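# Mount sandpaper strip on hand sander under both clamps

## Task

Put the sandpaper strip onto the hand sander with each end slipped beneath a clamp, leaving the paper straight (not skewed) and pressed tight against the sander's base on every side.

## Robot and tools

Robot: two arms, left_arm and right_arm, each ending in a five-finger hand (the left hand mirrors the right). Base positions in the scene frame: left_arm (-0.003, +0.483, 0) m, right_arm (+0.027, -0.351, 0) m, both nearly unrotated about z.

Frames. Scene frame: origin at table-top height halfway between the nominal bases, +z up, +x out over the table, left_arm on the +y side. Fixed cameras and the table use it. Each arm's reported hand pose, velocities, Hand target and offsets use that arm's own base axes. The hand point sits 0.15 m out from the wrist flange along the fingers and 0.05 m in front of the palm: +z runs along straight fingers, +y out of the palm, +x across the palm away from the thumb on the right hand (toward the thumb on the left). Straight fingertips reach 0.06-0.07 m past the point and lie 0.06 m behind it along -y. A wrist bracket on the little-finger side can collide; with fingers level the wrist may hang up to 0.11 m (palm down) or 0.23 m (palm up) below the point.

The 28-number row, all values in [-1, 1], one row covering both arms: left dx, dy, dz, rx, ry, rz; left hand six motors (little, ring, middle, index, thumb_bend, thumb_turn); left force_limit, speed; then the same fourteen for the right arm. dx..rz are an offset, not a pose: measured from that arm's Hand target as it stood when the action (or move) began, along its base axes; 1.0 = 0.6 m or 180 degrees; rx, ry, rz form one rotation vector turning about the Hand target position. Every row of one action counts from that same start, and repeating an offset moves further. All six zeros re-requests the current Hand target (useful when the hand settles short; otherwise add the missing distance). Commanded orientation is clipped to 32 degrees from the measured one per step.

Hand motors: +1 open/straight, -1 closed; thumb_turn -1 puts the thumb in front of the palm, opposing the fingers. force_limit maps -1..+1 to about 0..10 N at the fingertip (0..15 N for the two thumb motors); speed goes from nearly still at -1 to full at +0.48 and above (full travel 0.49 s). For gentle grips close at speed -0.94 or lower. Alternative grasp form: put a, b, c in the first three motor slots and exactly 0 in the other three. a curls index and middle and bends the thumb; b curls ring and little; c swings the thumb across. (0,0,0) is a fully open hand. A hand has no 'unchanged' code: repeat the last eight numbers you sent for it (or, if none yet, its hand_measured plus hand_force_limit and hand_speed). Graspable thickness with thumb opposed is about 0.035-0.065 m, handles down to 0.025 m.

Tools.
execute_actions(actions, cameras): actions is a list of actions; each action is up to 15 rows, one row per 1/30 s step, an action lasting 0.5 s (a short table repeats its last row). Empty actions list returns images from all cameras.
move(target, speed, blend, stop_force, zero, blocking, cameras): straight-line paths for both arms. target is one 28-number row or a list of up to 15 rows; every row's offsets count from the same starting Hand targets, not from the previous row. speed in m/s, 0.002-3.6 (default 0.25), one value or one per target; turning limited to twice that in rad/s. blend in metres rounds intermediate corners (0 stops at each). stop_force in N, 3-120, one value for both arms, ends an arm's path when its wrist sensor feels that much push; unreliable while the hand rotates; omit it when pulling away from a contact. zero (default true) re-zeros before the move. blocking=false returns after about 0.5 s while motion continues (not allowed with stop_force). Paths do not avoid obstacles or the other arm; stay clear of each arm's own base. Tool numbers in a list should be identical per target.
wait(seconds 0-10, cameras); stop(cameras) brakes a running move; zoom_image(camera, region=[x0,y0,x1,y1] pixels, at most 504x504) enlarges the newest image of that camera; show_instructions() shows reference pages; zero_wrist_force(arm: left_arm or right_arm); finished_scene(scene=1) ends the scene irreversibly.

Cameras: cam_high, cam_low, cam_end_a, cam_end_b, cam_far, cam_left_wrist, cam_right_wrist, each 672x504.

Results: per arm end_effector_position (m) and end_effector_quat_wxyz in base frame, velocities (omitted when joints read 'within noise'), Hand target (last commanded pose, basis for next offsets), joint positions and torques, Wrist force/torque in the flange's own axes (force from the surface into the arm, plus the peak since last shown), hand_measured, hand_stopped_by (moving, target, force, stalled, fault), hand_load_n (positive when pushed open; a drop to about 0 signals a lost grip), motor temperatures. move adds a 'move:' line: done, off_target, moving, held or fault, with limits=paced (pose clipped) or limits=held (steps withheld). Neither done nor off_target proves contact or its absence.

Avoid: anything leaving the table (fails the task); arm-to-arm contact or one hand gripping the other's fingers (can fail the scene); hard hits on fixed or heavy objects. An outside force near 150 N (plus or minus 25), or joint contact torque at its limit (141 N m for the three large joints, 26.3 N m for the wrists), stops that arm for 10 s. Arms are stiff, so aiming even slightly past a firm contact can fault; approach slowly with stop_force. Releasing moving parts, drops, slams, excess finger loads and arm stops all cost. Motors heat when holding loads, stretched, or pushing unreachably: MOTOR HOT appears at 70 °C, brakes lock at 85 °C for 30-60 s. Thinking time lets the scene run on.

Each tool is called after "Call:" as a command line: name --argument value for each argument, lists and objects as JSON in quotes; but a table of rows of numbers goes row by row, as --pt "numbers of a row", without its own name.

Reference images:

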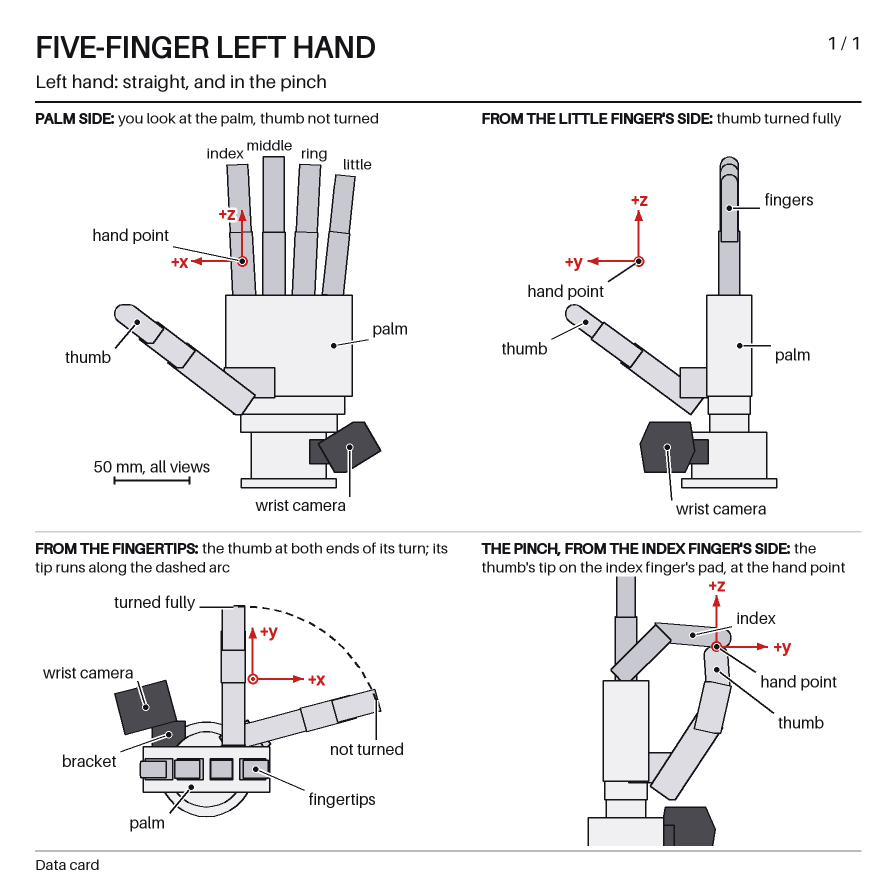

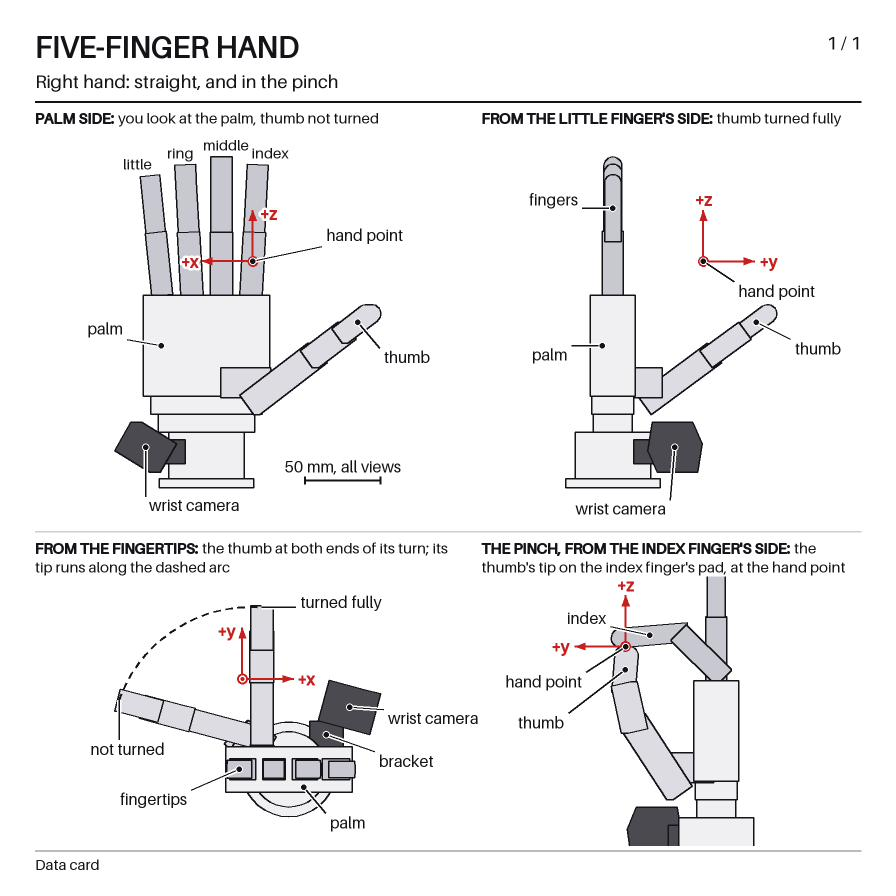

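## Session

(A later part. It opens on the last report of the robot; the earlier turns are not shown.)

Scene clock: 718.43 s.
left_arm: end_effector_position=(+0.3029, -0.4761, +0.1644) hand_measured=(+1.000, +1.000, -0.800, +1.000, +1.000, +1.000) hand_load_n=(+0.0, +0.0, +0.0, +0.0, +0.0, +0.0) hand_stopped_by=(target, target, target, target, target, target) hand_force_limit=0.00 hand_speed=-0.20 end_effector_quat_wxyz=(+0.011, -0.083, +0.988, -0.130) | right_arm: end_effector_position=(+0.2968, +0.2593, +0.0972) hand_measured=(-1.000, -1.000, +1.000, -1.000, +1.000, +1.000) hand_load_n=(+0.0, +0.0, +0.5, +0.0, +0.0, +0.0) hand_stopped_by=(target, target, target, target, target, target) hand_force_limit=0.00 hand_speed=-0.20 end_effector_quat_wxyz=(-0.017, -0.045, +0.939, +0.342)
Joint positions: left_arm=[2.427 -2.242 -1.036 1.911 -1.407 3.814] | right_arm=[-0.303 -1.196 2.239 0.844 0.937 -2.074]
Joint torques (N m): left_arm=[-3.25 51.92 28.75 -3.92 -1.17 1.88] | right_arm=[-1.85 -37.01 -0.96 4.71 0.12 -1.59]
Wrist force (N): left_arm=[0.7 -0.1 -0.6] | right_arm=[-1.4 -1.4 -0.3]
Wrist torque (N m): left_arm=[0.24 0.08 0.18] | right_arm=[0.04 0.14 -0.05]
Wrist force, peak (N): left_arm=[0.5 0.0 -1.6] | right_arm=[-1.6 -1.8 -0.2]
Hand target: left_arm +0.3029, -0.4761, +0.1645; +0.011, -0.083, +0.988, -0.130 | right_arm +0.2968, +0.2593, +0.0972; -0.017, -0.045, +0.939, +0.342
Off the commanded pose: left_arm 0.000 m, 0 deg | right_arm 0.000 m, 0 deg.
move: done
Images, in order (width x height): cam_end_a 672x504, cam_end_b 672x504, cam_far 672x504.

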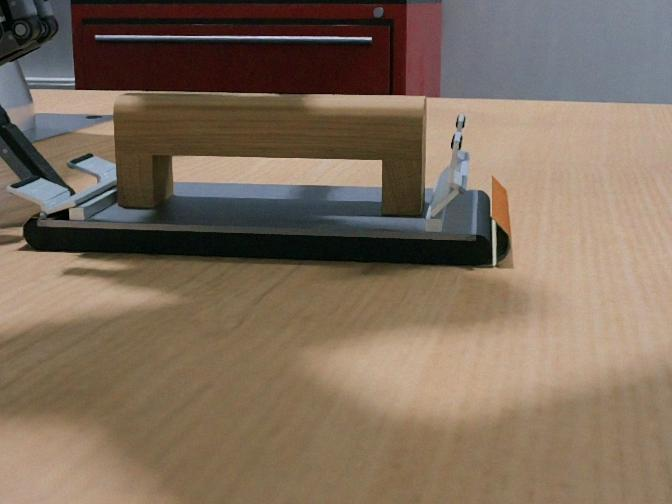

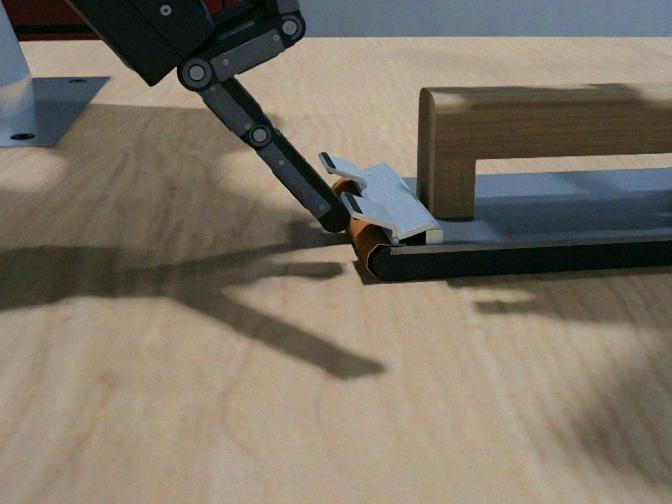

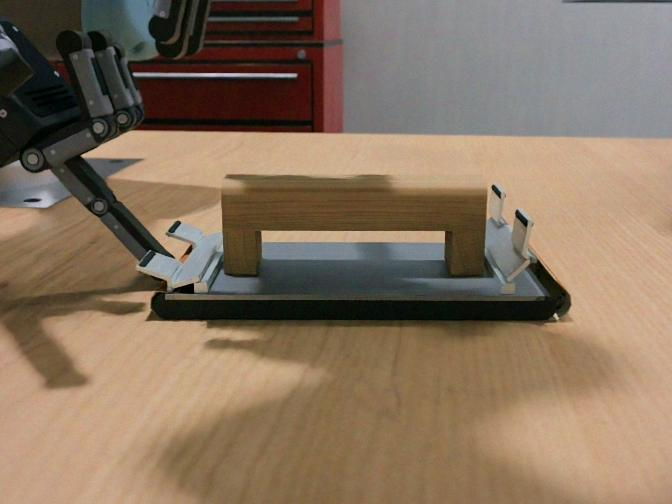

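Call:
move --target '[-0.0537,0.3587,0.0092,-0.1375,-0.0198,-0.0078,-1,-1,1,-1,1,1,0,-0.2,0.0082,-0.0853,0.1021,0,0,0,-1,-1,1,-1,1,1,0,-0.2]' --speed 0.2 --cameras '["cam_far", "cam_end_b", "cam_end_a", "cam_high"]'

Call:
zoom_image --camera "cam_far" --region '[110, 170, 270, 330]'

Call:
zoom_image --camera "cam_end_b" --region '[290, 120, 470, 300]'

Scene clock: 790.20 s.
left_arm: end_effector_position=(+0.2707, -0.2609, +0.1700) hand_measured=(-1.000, -1.000, +1.000, -1.000, +1.000, +1.000) hand_load_n=(+0.0, +0.0, +0.0, +0.0, +0.0, +0.0) hand_stopped_by=(target, target, target, target, target, target) hand_force_limit=0.00 hand_speed=-0.20 end_effector_quat_wxyz=(+0.022, -0.067, +0.937, -0.341) | right_arm: end_effector_position=(+0.3018, +0.2081, +0.1584) hand_measured=(-1.000, -1.000, +1.000, -1.000, +1.000, +1.000) hand_load_n=(+0.0, +0.0, +0.0, +0.0, +0.0, -0.5) hand_stopped_by=(target, target, target, target, target, target) hand_force_limit=0.00 hand_speed=-0.20 end_effector_quat_wxyz=(-0.017, -0.045, +0.939, +0.342)
Joint positions: left_arm=[3.108 -1.657 -1.937 2.165 -0.885 4.485] | right_arm=[-0.479 -1.326 2.217 1.109 1.001 -2.273]
Joint torques (N m): left_arm=[10.27 28.43 7.8 -3.68 2.24 2.07] | right_arm=[-6.76 -35.11 -18.88 5.34 0.84 -2.55]
Wrist force (N): left_arm=[0.5 0.0 -0.6] | right_arm=[-0.9 -0.9 0.4]
Wrist torque (N m): left_arm=[0.30 0.11 0.07] | right_arm=[0.02 0.04 0.13]
Wrist force, peak (N): left_arm=[0.8 1.0 -1.0] | right_arm=[-1.5 -1.8 -0.2]
Hand target: left_arm +0.2707, -0.2609, +0.1700; +0.022, -0.067, +0.937, -0.341 | right_arm +0.3018, +0.2081, +0.1584; -0.017, -0.045, +0.939, +0.342
Off the commanded pose: left_arm 0.000 m, 0 deg | right_arm 0.000 m, 0 deg.
move: done
Images, in order (width x height): cam_high 672x504, cam_end_a 672x504, cam_end_b 672x504, cam_far 672x504.

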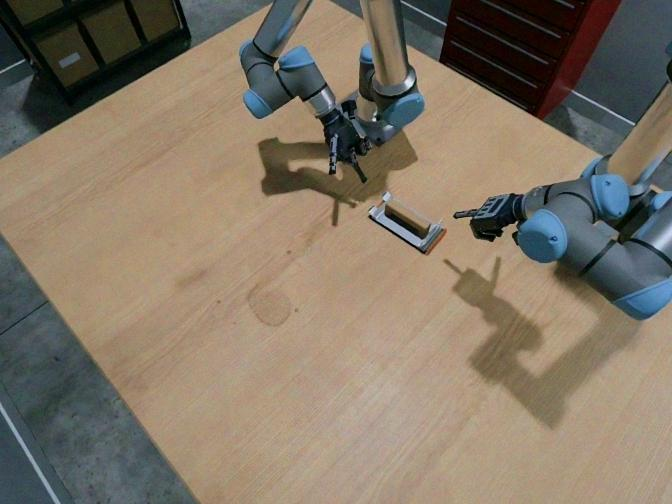

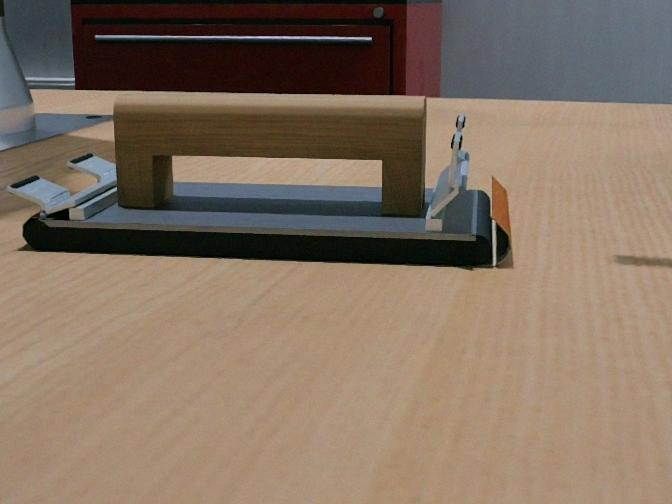

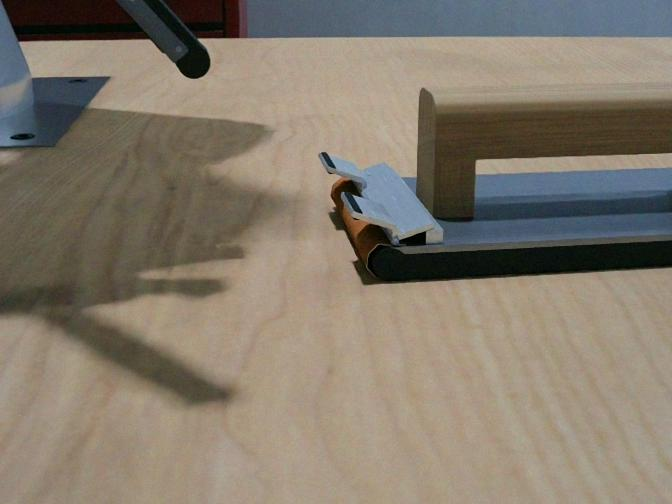

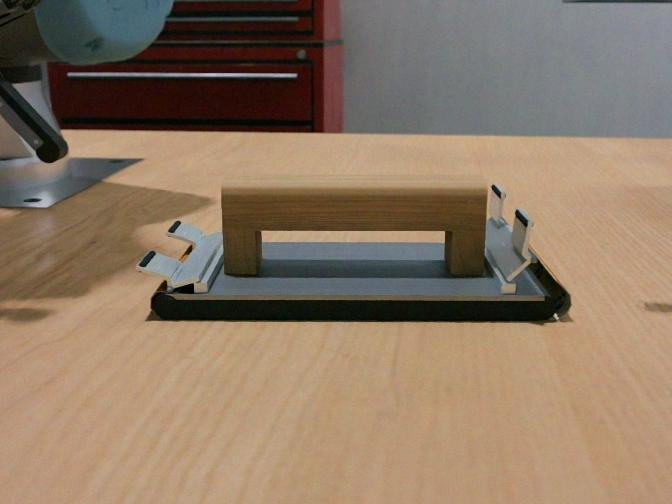

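Scaled by 3.150 from the camera's 672x504 image, which has a finer 960x720 frame.

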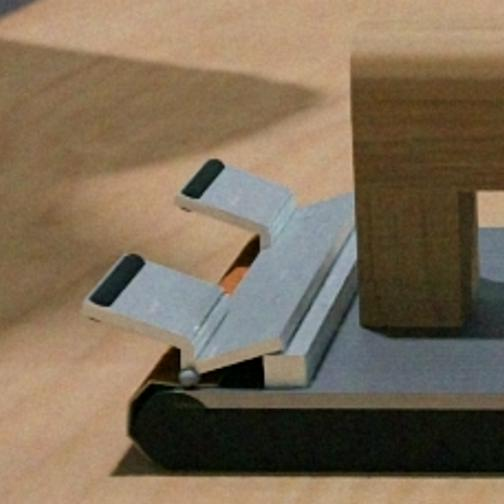

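Scaled by 2.800 from the camera's 672x504 image, which has a finer 960x720 frame.

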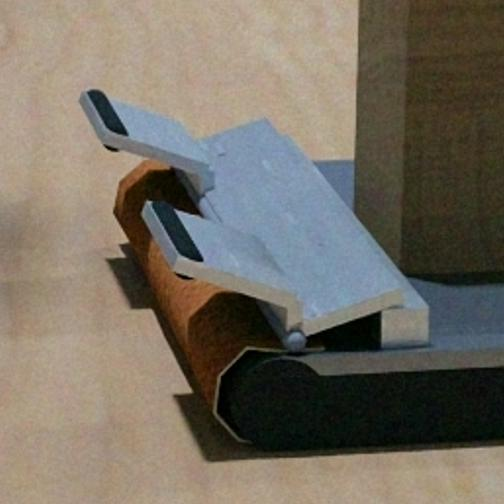

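Call:
move --target '[0,0,-0.1667,0,0,0,-1,-1,1,-1,1,1,0,-0.2,0,0,0,0,0,0,-1,-1,1,-1,1,1,0,-0.2]' --speed 0.15 --cameras '["cam_far", "cam_end_a", "cam_low", "cam_left_wrist"]'

Scene clock: 796.87 s.
left_arm: end_effector_position=(+0.2707, -0.2609, +0.0701) hand_measured=(-1.000, -1.000, +1.000, -1.000, +1.000, +1.000) hand_load_n=(+0.0, +0.5, +0.0, +0.0, -0.5, +0.0) hand_stopped_by=(target, target, target, target, target, target) hand_force_limit=0.00 hand_speed=-0.20 end_effector_quat_wxyz=(+0.022, -0.067, +0.937, -0.341) | right_arm: end_effector_position=(+0.3018, +0.2081, +0.1584) hand_measured=(-1.000, -1.000, +1.000, -1.000, +1.000, +1.000) hand_load_n=(+0.0, +0.0, +0.0, +0.0, +0.0, +0.0) hand_stopped_by=(target, target, target, target, target, target) hand_force_limit=0.00 hand_speed=-0.20 end_effector_quat_wxyz=(-0.017, -0.045, +0.939, +0.342)
Joint positions: left_arm=[3.108 -1.802 -2.071 2.442 -0.885 4.486] | right_arm=[-0.479 -1.326 2.217 1.109 1.001 -2.273]
Joint torques (N m): left_arm=[-11.74 15.19 4.37 -0.49 -0.17 -2.19] | right_arm=[-6.52 -35.43 -18.48 5.36 0.91 -2.83]
Wrist force (N): left_arm=[0.1 0.4 0.1] | right_arm=[-1.1 -1.1 0.3]
Wrist torque (N m): left_arm=[0.35 0.25 0.07] | right_arm=[-0.02 0.06 0.11]
Wrist force, peak (N): left_arm=[0.8 -0.5 -1.0] | right_arm=[-1.2 -1.1 0.4]
Hand target: left_arm +0.2707, -0.2609, +0.0700; +0.022, -0.067, +0.937, -0.341 | right_arm +0.3018, +0.2081, +0.1584; -0.017, -0.045, +0.939, +0.342
Off the commanded pose: left_arm 0.000 m, 0 deg | right_arm 0.000 m, 0 deg.
move: done
camera_calibration:
cam_left_wrist: T_world_to_cam=[[-0.133395, -0.789365, 0.599257, -0.204523], [-0.910806, 0.336008, 0.239857, 0.319277], [-0.39069, -0.513811, -0.76378, 0.137561], [0, 0, 0, 1]] pos_world=[0.317261, -0.198043, 0.151047]
Images, in order (width x height): cam_low 672x504, cam_end_a 672x504, cam_far 672x504, cam_left_wrist 672x504.

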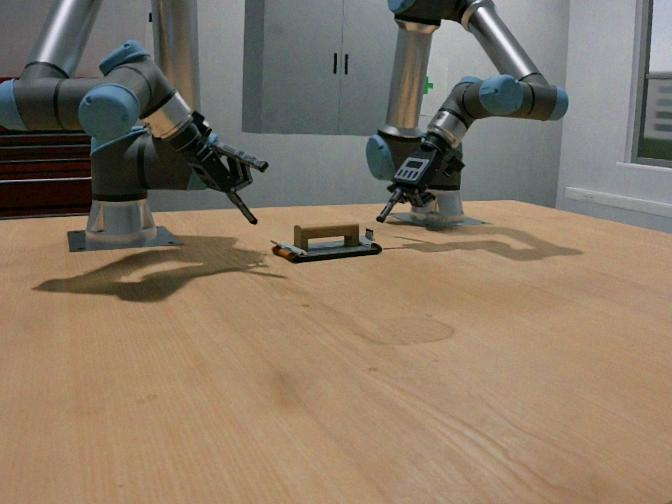

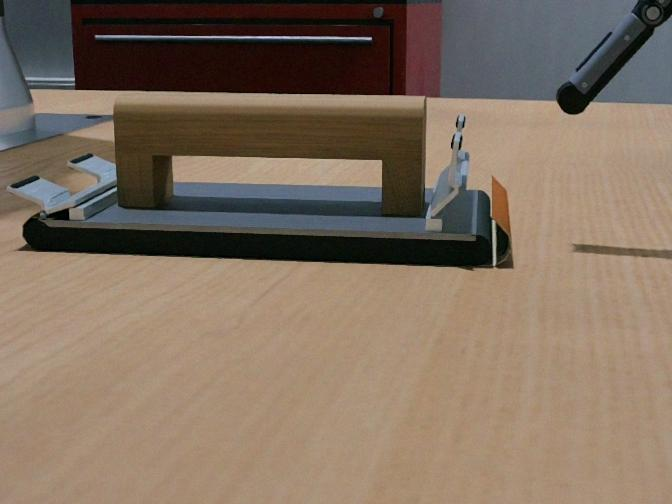

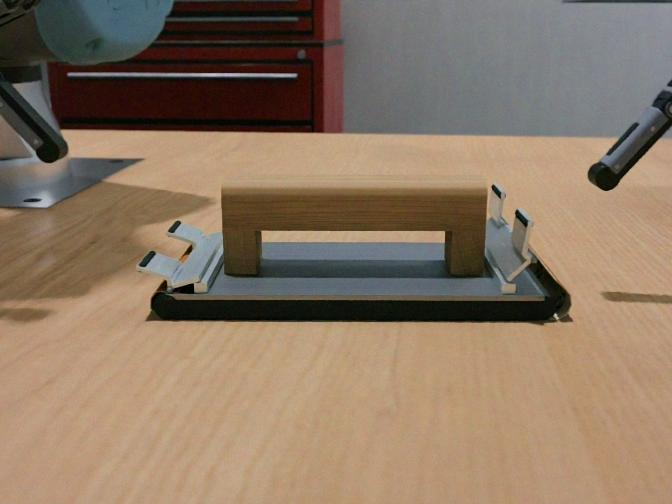

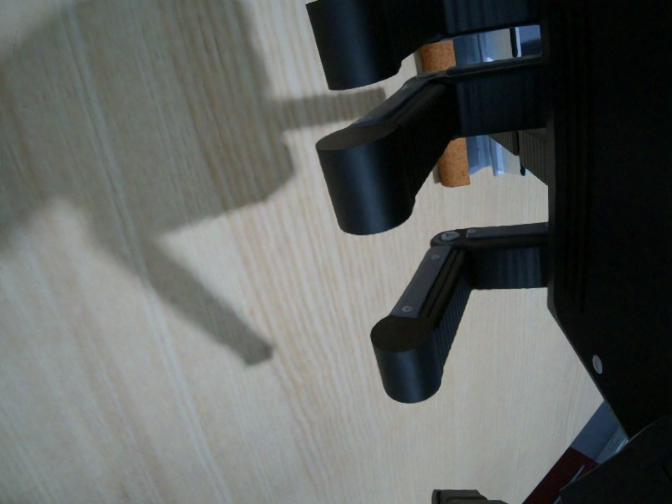

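Call:
move --target '[0.0014,-0.0099,-0.06,0,0,0,-1,-1,1,-1,1,1,0,-0.2,0,0,0,0,0,0,-1,-1,1,-1,1,1,0,-0.2]' --speed 0.1 --stop_force 5 --cameras '["cam_far", "cam_end_a"]'

Scene clock: 821.93 s.
left_arm: end_effector_position=(+0.2716, -0.2668, +0.0340) hand_measured=(-1.000, -1.000, +1.000, -1.000, +1.000, +1.000) hand_load_n=(+0.0, +0.0, +0.0, +0.0, -0.5, +0.0) hand_stopped_by=(target, target, target, target, target, target) hand_force_limit=0.00 hand_speed=-0.20 end_effector_quat_wxyz=(+0.022, -0.067, +0.937, -0.341) | right_arm: end_effector_position=(+0.3018, +0.2081, +0.1584) hand_measured=(-1.000, -1.000, +1.000, -1.000, +1.000, +1.000) hand_load_n=(+0.0, +0.0, +0.5, +0.0, +0.0, +0.0) hand_stopped_by=(target, target, target, target, target, target) hand_force_limit=0.00 hand_speed=-0.20 end_effector_quat_wxyz=(-0.017, -0.045, +0.939, +0.342)
Joint positions: left_arm=[3.088 -1.874 -2.093 2.553 -0.888 4.46] | right_arm=[-0.479 -1.326 2.217 1.109 1.001 -2.273]
Joint torques (N m): left_arm=[-11.78 16.32 2.51 -0.63 -0.44 -2.29] | right_arm=[-6.54 -36.09 -18.48 5.46 0.92 -2.46]
Wrist force (N): left_arm=[0.3 0.3 0.0] | right_arm=[-0.8 -0.7 0.4]
Wrist torque (N m): left_arm=[0.33 0.24 0.16] | right_arm=[0.04 0.01 0.14]
Wrist force, peak (N): left_arm=[0.0 0.8 -0.2] | right_arm=[-1.0 -1.4 0.4]
Hand target: left_arm +0.2716, -0.2668, +0.0340; +0.022, -0.067, +0.937, -0.341 | right_arm +0.3018, +0.2081, +0.1584; -0.017, -0.045, +0.939, +0.342
Off the commanded pose: left_arm 0.000 m, 0 deg | right_arm 0.000 m, 0 deg.
move: done
Images, in order (width x height): cam_end_a 672x504, cam_far 672x504.

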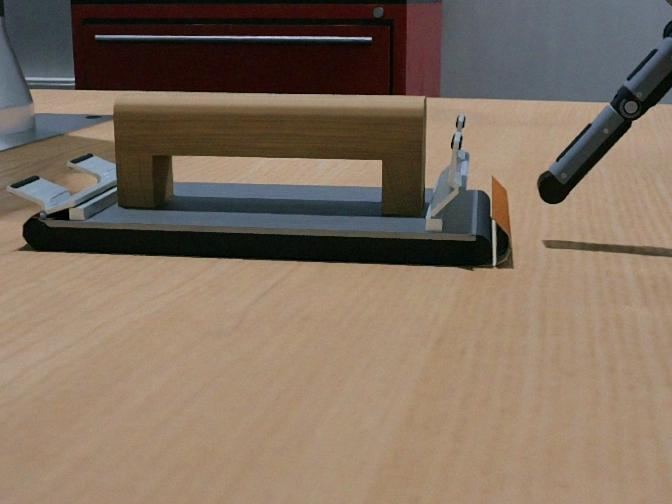

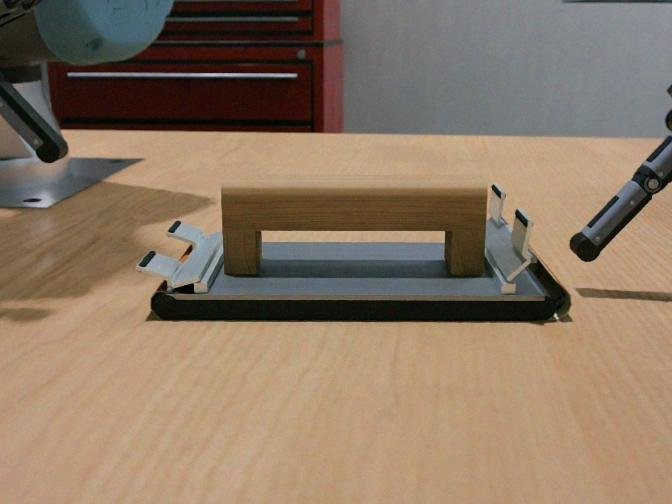

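Call:
move --target '[0,0,-0.025,0,0,0,-1,-1,1,-1,1,1,0,-0.2,0,0,0,0,0,0,-1,-1,1,-1,1,1,0,-0.2]' --speed 0.04 --stop_force 4 --cameras '["cam_far", "cam_end_a"]'

Call:
zoom_image --camera "cam_end_a" --region '[390, 90, 600, 290]'

Call:
zoom_image --camera "cam_far" --region '[470, 170, 630, 330]'

Scene clock: 828.53 s.
left_arm: end_effector_position=(+0.2716, -0.2668, +0.0190) hand_measured=(-1.000, -1.000, +1.000, -1.000, +1.000, +1.000) hand_load_n=(+0.5, +0.0, -0.5, +0.5, +0.0, +0.0) hand_stopped_by=(target, target, target, target, target, target) hand_force_limit=0.00 hand_speed=-0.20 end_effector_quat_wxyz=(+0.022, -0.067, +0.937, -0.341) | right_arm: end_effector_position=(+0.3018, +0.2081, +0.1584) hand_measured=(-1.000, -1.000, +1.000, -1.000, +1.000, +1.000) hand_load_n=(+0.0, +0.0, +0.0, +0.0, +0.0, +0.0) hand_stopped_by=(target, target, target, target, target, target) hand_force_limit=0.00 hand_speed=-0.20 end_effector_quat_wxyz=(-0.017, -0.045, +0.939, +0.342)
Joint positions: left_arm=[3.088 -1.905 -2.104 2.595 -0.888 4.46] | right_arm=[-0.479 -1.326 2.217 1.109 1.001 -2.273]
Joint torques (N m): left_arm=[0.34 17 1.89 -0.68 -0.35 -2.28] | right_arm=[-6.53 -34.95 -18.05 5.35 0.97 -2.4]
Wrist force (N): left_arm=[0.2 0.4 -0.2] | right_arm=[-0.9 -1.1 0.5]
Wrist torque (N m): left_arm=[0.35 0.22 0.12] | right_arm=[-0.02 0.02 0.12]
Wrist force, peak (N): left_arm=[0.3 0.6 0.3] | right_arm=[-0.9 -1.3 0.5]
Hand target: left_arm +0.2716, -0.2668, +0.0190; +0.022, -0.067, +0.937, -0.341 | right_arm +0.3018, +0.2081, +0.1584; -0.017, -0.045, +0.939, +0.342
Off the commanded pose: left_arm 0.000 m, 0 deg | right_arm 0.000 m, 0 deg.
move: done
Images, in order (width x height): cam_end_a 672x504, cam_far 672x504.

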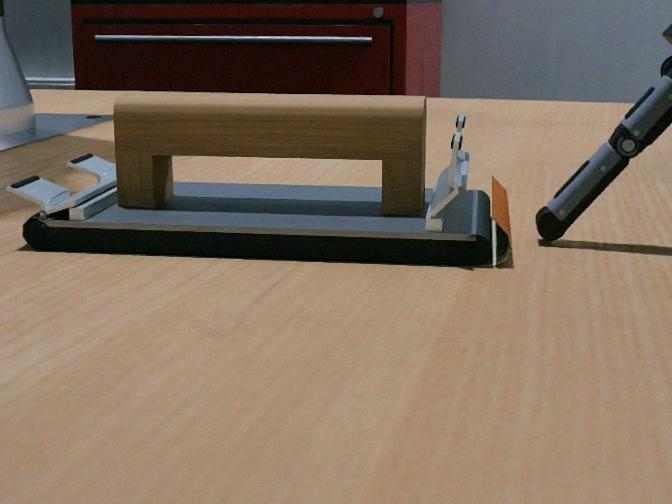

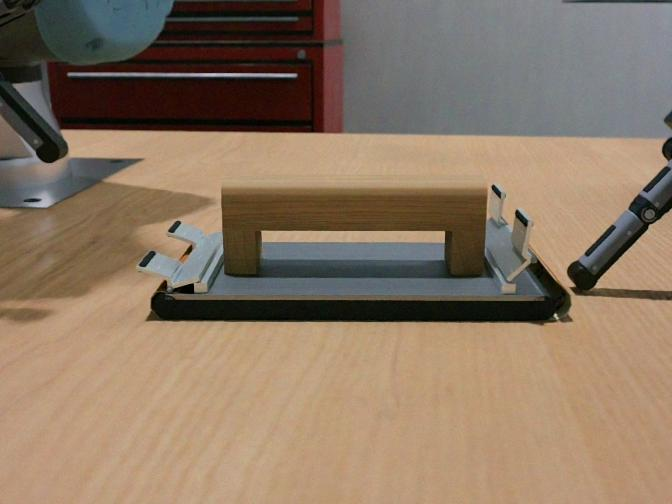

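Scaled by 2.400 from the camera's 672x504 image, which has a finer 960x720 frame.

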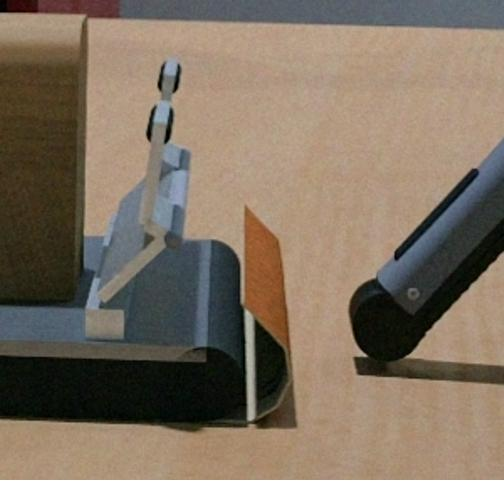

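Scaled by 3.150 from the camera's 672x504 image, which has a finer 960x720 frame.

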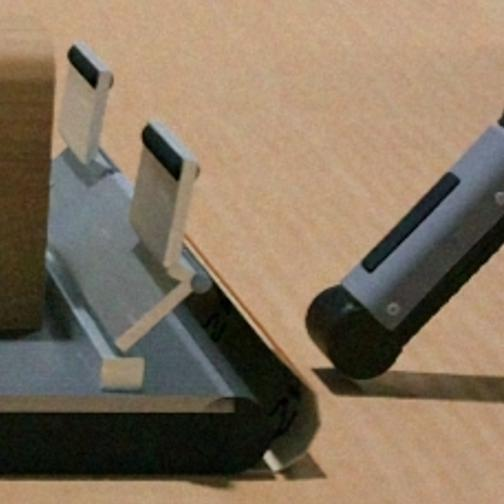

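Call:
move --target '[0.0034,-0.0231,0.0005,0,0,0,-1,-1,1,-1,1,1,0,-0.2,0,0,0,0,0,0,-1,-1,1,-1,1,1,0,-0.2]' --speed 0.03 --stop_force 4 --cameras '["cam_far", "cam_end_a"]'

Call:
zoom_image --camera "cam_end_a" --region '[390, 90, 600, 290]'

Call:
zoom_image --camera "cam_far" --region '[470, 170, 630, 330]'

Scene clock: 837.80 s.
left_arm: end_effector_position=(+0.2736, -0.2807, +0.0193) hand_measured=(-1.000, -1.000, +1.000, -1.000, +1.000, +1.000) hand_load_n=(+0.0, +0.0, -0.5, +0.0, +0.0, -0.5) hand_stopped_by=(target, target, target, target, target, target) hand_force_limit=0.00 hand_speed=-0.20 end_effector_quat_wxyz=(+0.022, -0.067, +0.937, -0.341) | right_arm: end_effector_position=(+0.3018, +0.2081, +0.1584) hand_measured=(-1.000, -1.000, +1.000, -1.000, +1.000, +1.000) hand_load_n=(+0.0, +0.0, +0.0, +0.5, +0.0, +0.0) hand_stopped_by=(target, target, target, target, target, target) hand_force_limit=0.00 hand_speed=-0.20 end_effector_quat_wxyz=(-0.017, -0.045, +0.939, +0.342)
Joint positions: left_arm=[3.042 -1.912 -2.078 2.613 -0.896 4.402] | right_arm=[-0.479 -1.326 2.217 1.109 1.001 -2.273]
Joint torques (N m): left_arm=[-12.33 17.42 22.34 -0.6 -0.37 -2.21] | right_arm=[-6.64 -35.52 -17.02 5.37 0.76 -2.35]
Wrist force (N): left_arm=[0.5 -0.1 -1.1] | right_arm=[-0.8 -0.9 0.4]
Wrist torque (N m): left_arm=[0.27 0.08 0.16] | right_arm=[0.02 0.01 0.13]
Wrist force, peak (N): left_arm=[0.9 0.0 -0.9] | right_arm=[-1.0 -1.2 0.4]
Hand target: left_arm +0.2736, -0.2807, +0.0193; +0.022, -0.067, +0.937, -0.341 | right_arm +0.3018, +0.2081, +0.1584; -0.017, -0.045, +0.939, +0.342
Off the commanded pose: left_arm 0.000 m, 0 deg | right_arm 0.000 m, 0 deg.
move: done
Images, in order (width x height): cam_end_a 672x504, cam_far 672x504.

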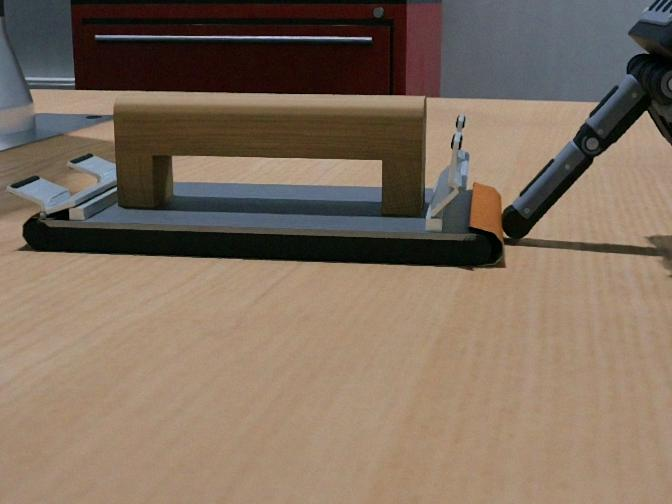

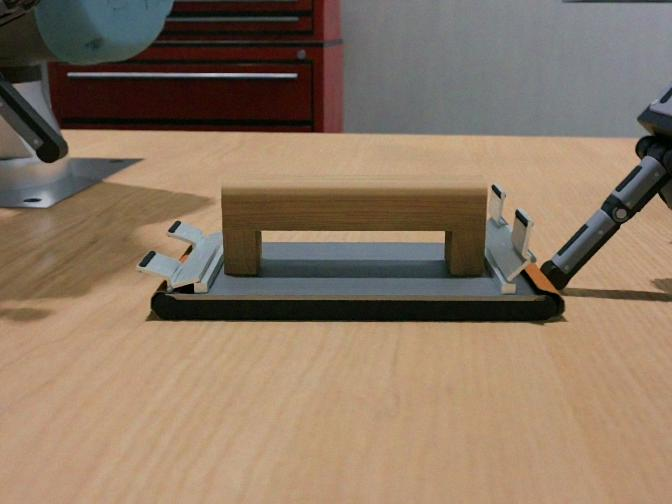

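Scaled by 2.400 from the camera's 672x504 image, which has a finer 960x720 frame.

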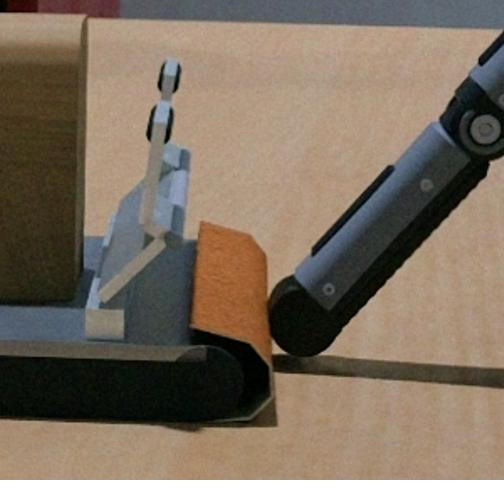

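Scaled by 3.150 from the camera's 672x504 image, which has a finer 960x720 frame.

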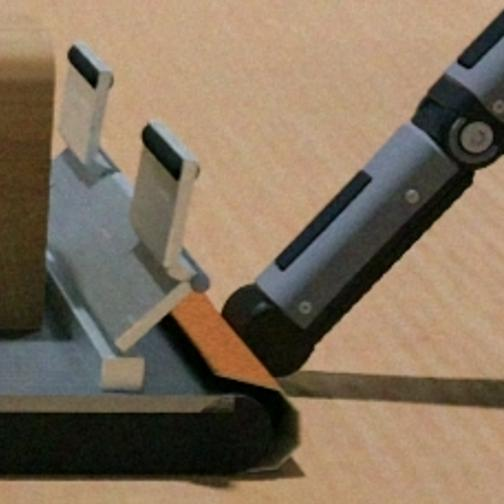

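Call:
move --target '[0.0008,-0.0058,0,0,0,0,-1,-1,1,-1,1,1,0,-0.2,0,0,0,0,0,0,-1,-1,1,-1,1,1,0,-0.2]' --speed 0.02 --stop_force 4.5 --cameras '["cam_far", "cam_end_a"]'

Call:
zoom_image --camera "cam_end_a" --region '[390, 90, 600, 290]'

Call:
zoom_image --camera "cam_far" --region '[470, 170, 630, 330]'

Scene clock: 844.37 s.
left_arm: end_effector_position=(+0.2741, -0.2841, +0.0193) hand_measured=(-1.000, -1.000, +1.000, -1.000, +1.000, +1.000) hand_load_n=(+0.0, +0.0, +0.0, +0.5, +0.0, +0.0) hand_stopped_by=(target, target, target, target, target, target) hand_force_limit=0.00 hand_speed=-0.20 end_effector_quat_wxyz=(+0.022, -0.067, +0.937, -0.341) | right_arm: end_effector_position=(+0.3018, +0.2081, +0.1584) hand_measured=(-1.000, -1.000, +1.000, -1.000, +1.000, +1.000) hand_load_n=(+0.0, +0.0, +0.0, +0.0, +0.0, +0.5) hand_stopped_by=(target, target, target, target, target, target) hand_force_limit=0.00 hand_speed=-0.20 end_effector_quat_wxyz=(-0.017, -0.045, +0.939, +0.342)
Joint positions: left_arm=[3.031 -1.914 -2.072 2.617 -0.898 4.388] | right_arm=[-0.479 -1.326 2.217 1.109 1.001 -2.273]
Joint torques (N m): left_arm=[-12.44 16.79 21.83 -0.14 -0.52 -2.27] | right_arm=[-6.76 -35.54 -16.64 5.45 0.68 -2.4]
Wrist force (N): left_arm=[0.5 -0.4 -4.6] | right_arm=[-0.9 -0.9 0.2]
Wrist torque (N m): left_arm=[0.48 0.02 0.15] | right_arm=[0.03 0.04 0.12]
Wrist force, peak (N): left_arm=[0.7 -0.8 -5.2] | right_arm=[-1.1 -1.0 0.5]
Hand target: left_arm +0.2741, -0.2841, +0.0193; +0.022, -0.067, +0.937, -0.341 | right_arm +0.3018, +0.2081, +0.1584; -0.017, -0.045, +0.939, +0.342
Off the commanded pose: left_arm 0.000 m, 0 deg | right_arm 0.000 m, 0 deg.
move: done
Images, in order (width x height): cam_end_a 672x504, cam_far 672x504.

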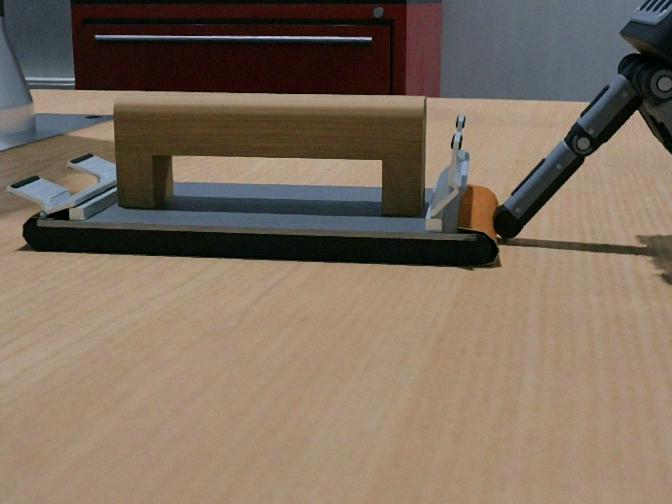

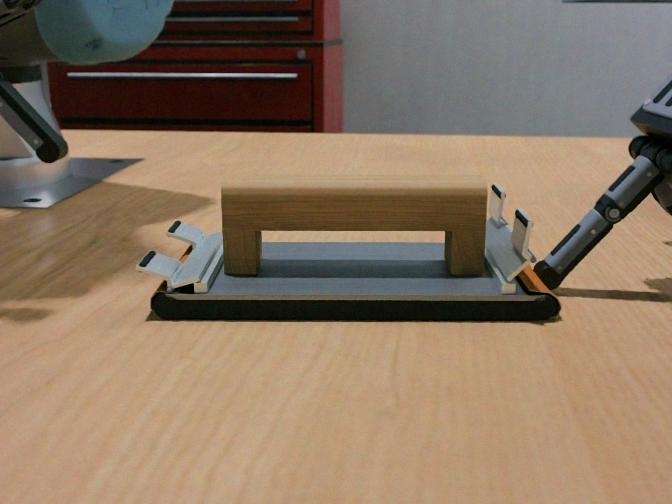

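Scaled by 2.400 from the camera's 672x504 image, which has a finer 960x720 frame.

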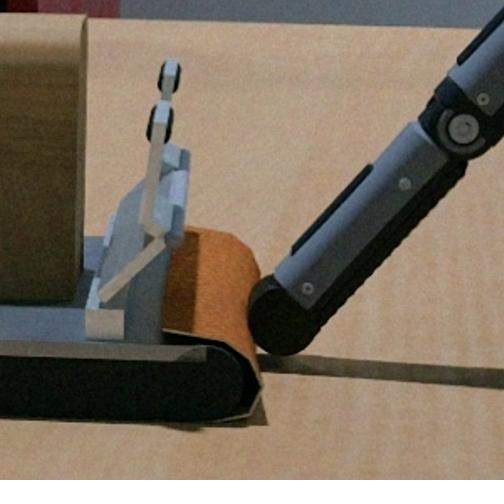

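Scaled by 3.150 from the camera's 672x504 image, which has a finer 960x720 frame.

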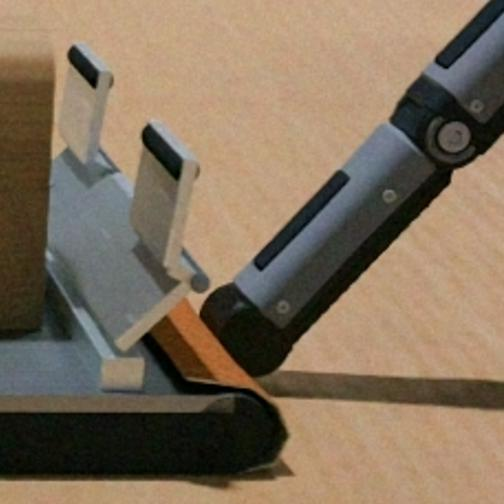

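Call:
move --target '[0.0003,-0.0022,0,0,0,0,-1,-1,1,-1,1,1,0,-0.2,0,0,0,0,0,0,-1,-1,1,-1,1,1,0,-0.2]' --speed 0.02 --stop_force 6 --cameras '["cam_far", "cam_end_a"]'

Call:
zoom_image --camera "cam_end_a" --region '[390, 90, 600, 290]'

Call:
zoom_image --camera "cam_far" --region '[470, 170, 630, 330]'

Scene clock: 853.40 s.
left_arm: end_effector_position=(+0.2743, -0.2855, +0.0193) hand_measured=(-1.000, -1.000, +1.000, -1.000, +1.000, +1.000) hand_load_n=(+0.0, +0.0, -1.0, +0.0, +0.0, +0.0) hand_stopped_by=(target, target, target, target, target, target) hand_force_limit=0.00 hand_speed=-0.20 end_effector_quat_wxyz=(+0.022, -0.067, +0.937, -0.341) | right_arm: end_effector_position=(+0.3018, +0.2081, +0.1584) hand_measured=(-1.000, -1.000, +1.000, -1.000, +1.000, +1.000) hand_load_n=(+0.0, +0.0, +0.0, +0.0, +0.0, +0.0) hand_stopped_by=(target, target, target, target, target, target) hand_force_limit=0.00 hand_speed=-0.20 end_effector_quat_wxyz=(-0.017, -0.045, +0.939, +0.342)
Joint positions: left_arm=[3.027 -1.915 -2.069 2.618 -0.899 4.383] | right_arm=[-0.479 -1.326 2.217 1.109 1.001 -2.273]
Joint torques (N m): left_arm=[-13.16 16.71 21.77 0.01 -0.1 -2.2] | right_arm=[-6.32 -34.67 -16.72 5.32 0.82 -2.49]
Motor temperatures (°C): left_arm=[23 27 26 28 29 26] | right_arm=[26 24 26 34 28 34]
Wrist force (N): left_arm=[0.6 0.8 -6.6] | right_arm=[-0.9 -0.9 0.4]
Wrist torque (N m): left_arm=[0.54 -0.07 0.12] | right_arm=[0.02 0.04 0.13]
Wrist force, peak (N): left_arm=[0.2 1.2 -6.9] | right_arm=[-0.9 -1.2 0.7]
Hand target: left_arm +0.2743, -0.2855, +0.0193; +0.022, -0.067, +0.937, -0.341 | right_arm +0.3018, +0.2081, +0.1584; -0.017, -0.045, +0.939, +0.342
Off the commanded pose: left_arm 0.000 m, 0 deg | right_arm 0.000 m, 0 deg.
move: done
Images, in order (width x height): cam_end_a 672x504, cam_far 672x504.

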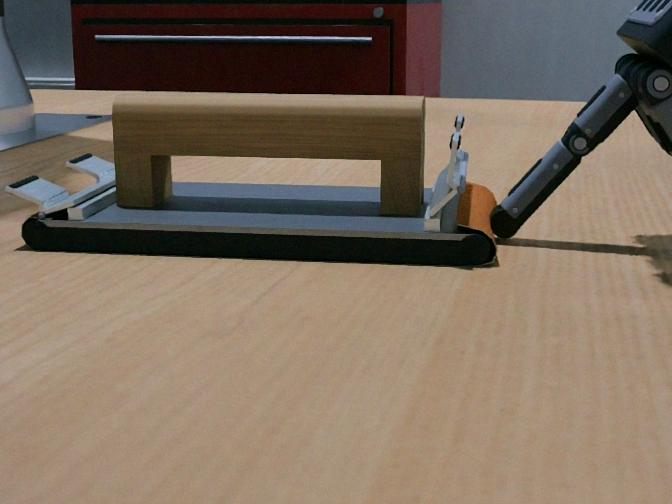

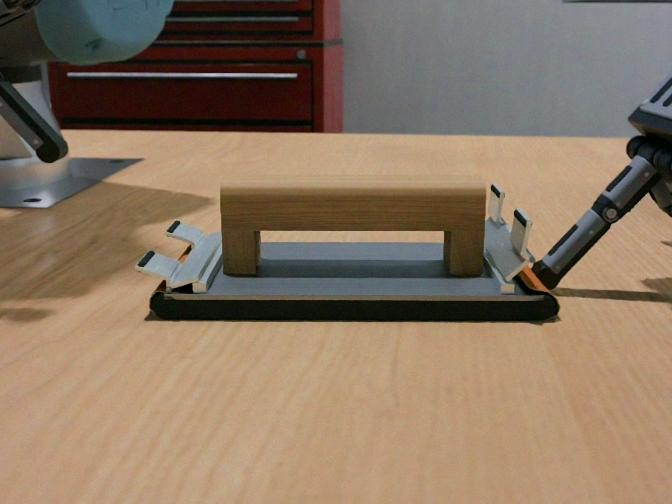

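Scaled by 2.400 from the camera's 672x504 image, which has a finer 960x720 frame.

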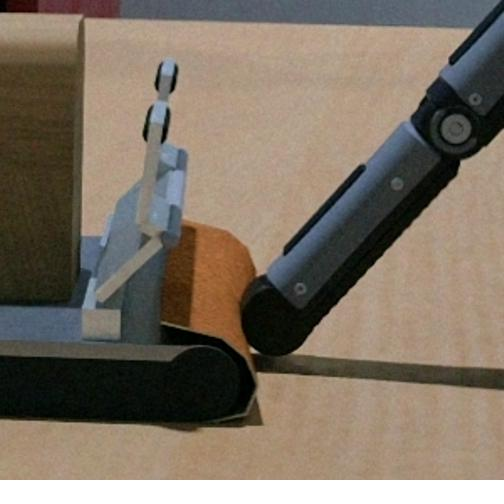

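Scaled by 3.150 from the camera's 672x504 image, which has a finer 960x720 frame.

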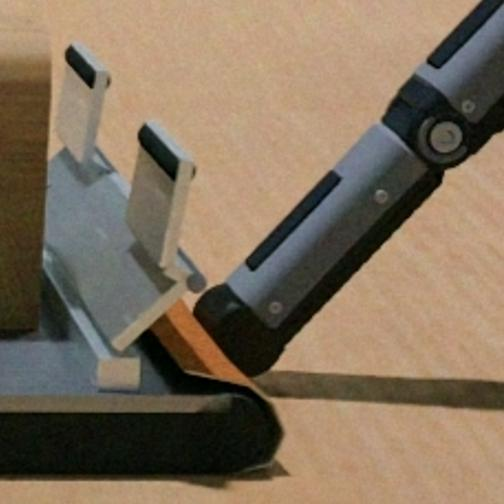

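Call:
move --pt "0 0 0 0 0 0 -1 -1 1 -1 1 1 0 -0.2 0 0 0.1 0 0 0 1 1 -0.8 1 1 1 0 -0.2" --pt "0 0 0 0 0 0 -1 -1 1 -1 1 1 0 -0.2 -0.0283 0.4312 0.0727 -0.13825 -0.0133 0 1 1 -0.8 1 1 1 0 -0.2" --speed 0.2 --blend '[0.03,0]' --cameras '["cam_far", "cam_end_a", "cam_high", "cam_right_wrist"]'

Scene clock: 882.17 s.
left_arm: end_effector_position=(+0.2743, -0.2855, +0.0193) hand_measured=(-1.000, -1.000, +1.000, -1.000, +1.000, +1.000) hand_load_n=(+0.0, +0.0, -1.0, +0.0, +0.0, +0.0) hand_stopped_by=(target, target, target, target, target, target) hand_force_limit=0.00 hand_speed=-0.20 end_effector_quat_wxyz=(+0.022, -0.067, +0.937, -0.341) | right_arm: end_effector_position=(+0.2848, +0.4668, +0.2020) hand_measured=(+1.000, +1.000, -0.800, +1.000, +1.000, +1.000) hand_load_n=(+0.0, +0.0, +0.0, +0.0, +0.0, +0.0) hand_stopped_by=(target, target, target, target, target, target) hand_force_limit=0.00 hand_speed=-0.20 end_effector_quat_wxyz=(-0.007, -0.048, +0.990, +0.131)
Joint positions: left_arm=[3.027 -1.915 -2.069 2.618 -0.899 4.383] | right_arm=[0.596 -1.239 1.559 1.123 1.341 -1.057]
Joint torques (N m): left_arm=[-13.09 16.39 22.42 -0.03 -0.18 -2.27] | right_arm=[5.79 -21.3 -25.56 4.84 1.33 2.68]
Wrist force (N): left_arm=[0.5 1.0 -6.5] | right_arm=[-1.0 -0.7 0.5]
Wrist torque (N m): left_arm=[0.56 -0.05 0.11] | right_arm=[0.05 0.05 -0.02]
Wrist force, peak (N): left_arm=[0.7 0.9 -6.8] | right_arm=[-1.0 -1.8 0.9]
Hand target: left_arm +0.2743, -0.2855, +0.0193; +0.022, -0.067, +0.937, -0.341 | right_arm +0.2848, +0.4668, +0.2020; -0.007, -0.048, +0.990, +0.131
Off the commanded pose: left_arm 0.000 m, 0 deg | right_arm 0.000 m, 0 deg.
move: done
camera_calibration:
cam_right_wrist: T_world_to_cam=[[-0.395104, 0.879763, 0.264403, -0.355334], [0.814751, 0.202641, 0.543247, -0.433397], [0.424349, 0.430062, -0.796853, -0.0380002], [0, 0, 0, 1]] pos_world=[0.228842, 0.416776, 0.299112]
Images, in order (width x height): cam_high 672x504, cam_end_a 672x504, cam_far 672x504, cam_right_wrist 672x504.

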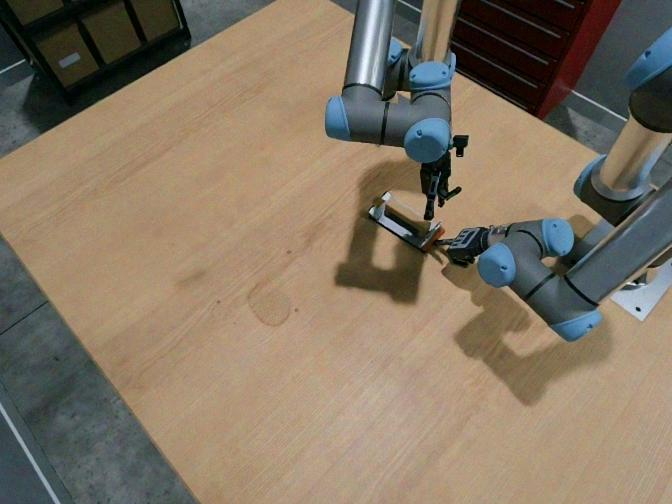

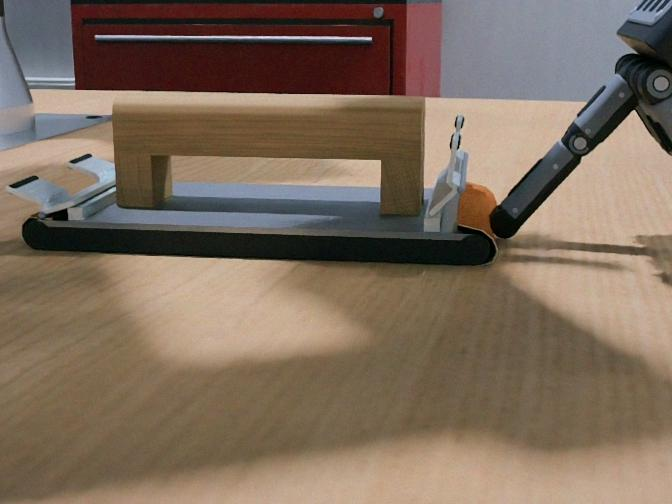

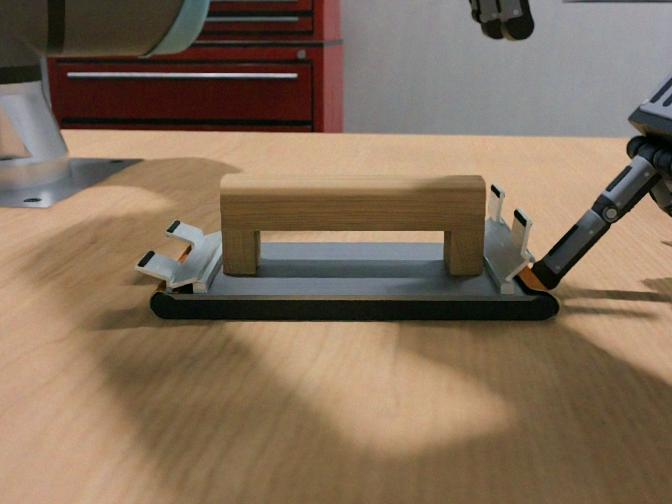

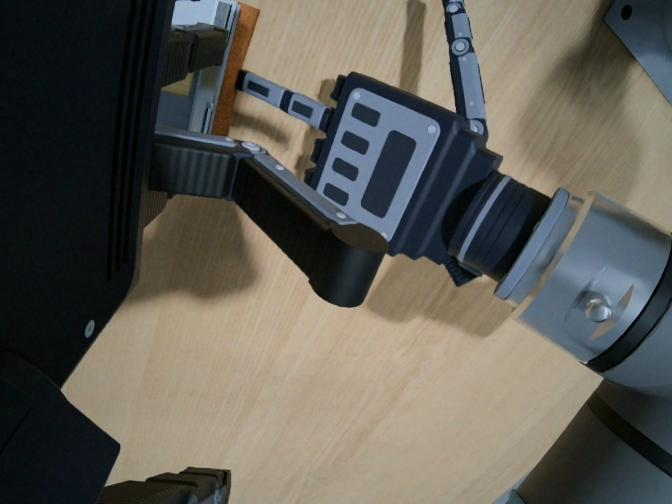

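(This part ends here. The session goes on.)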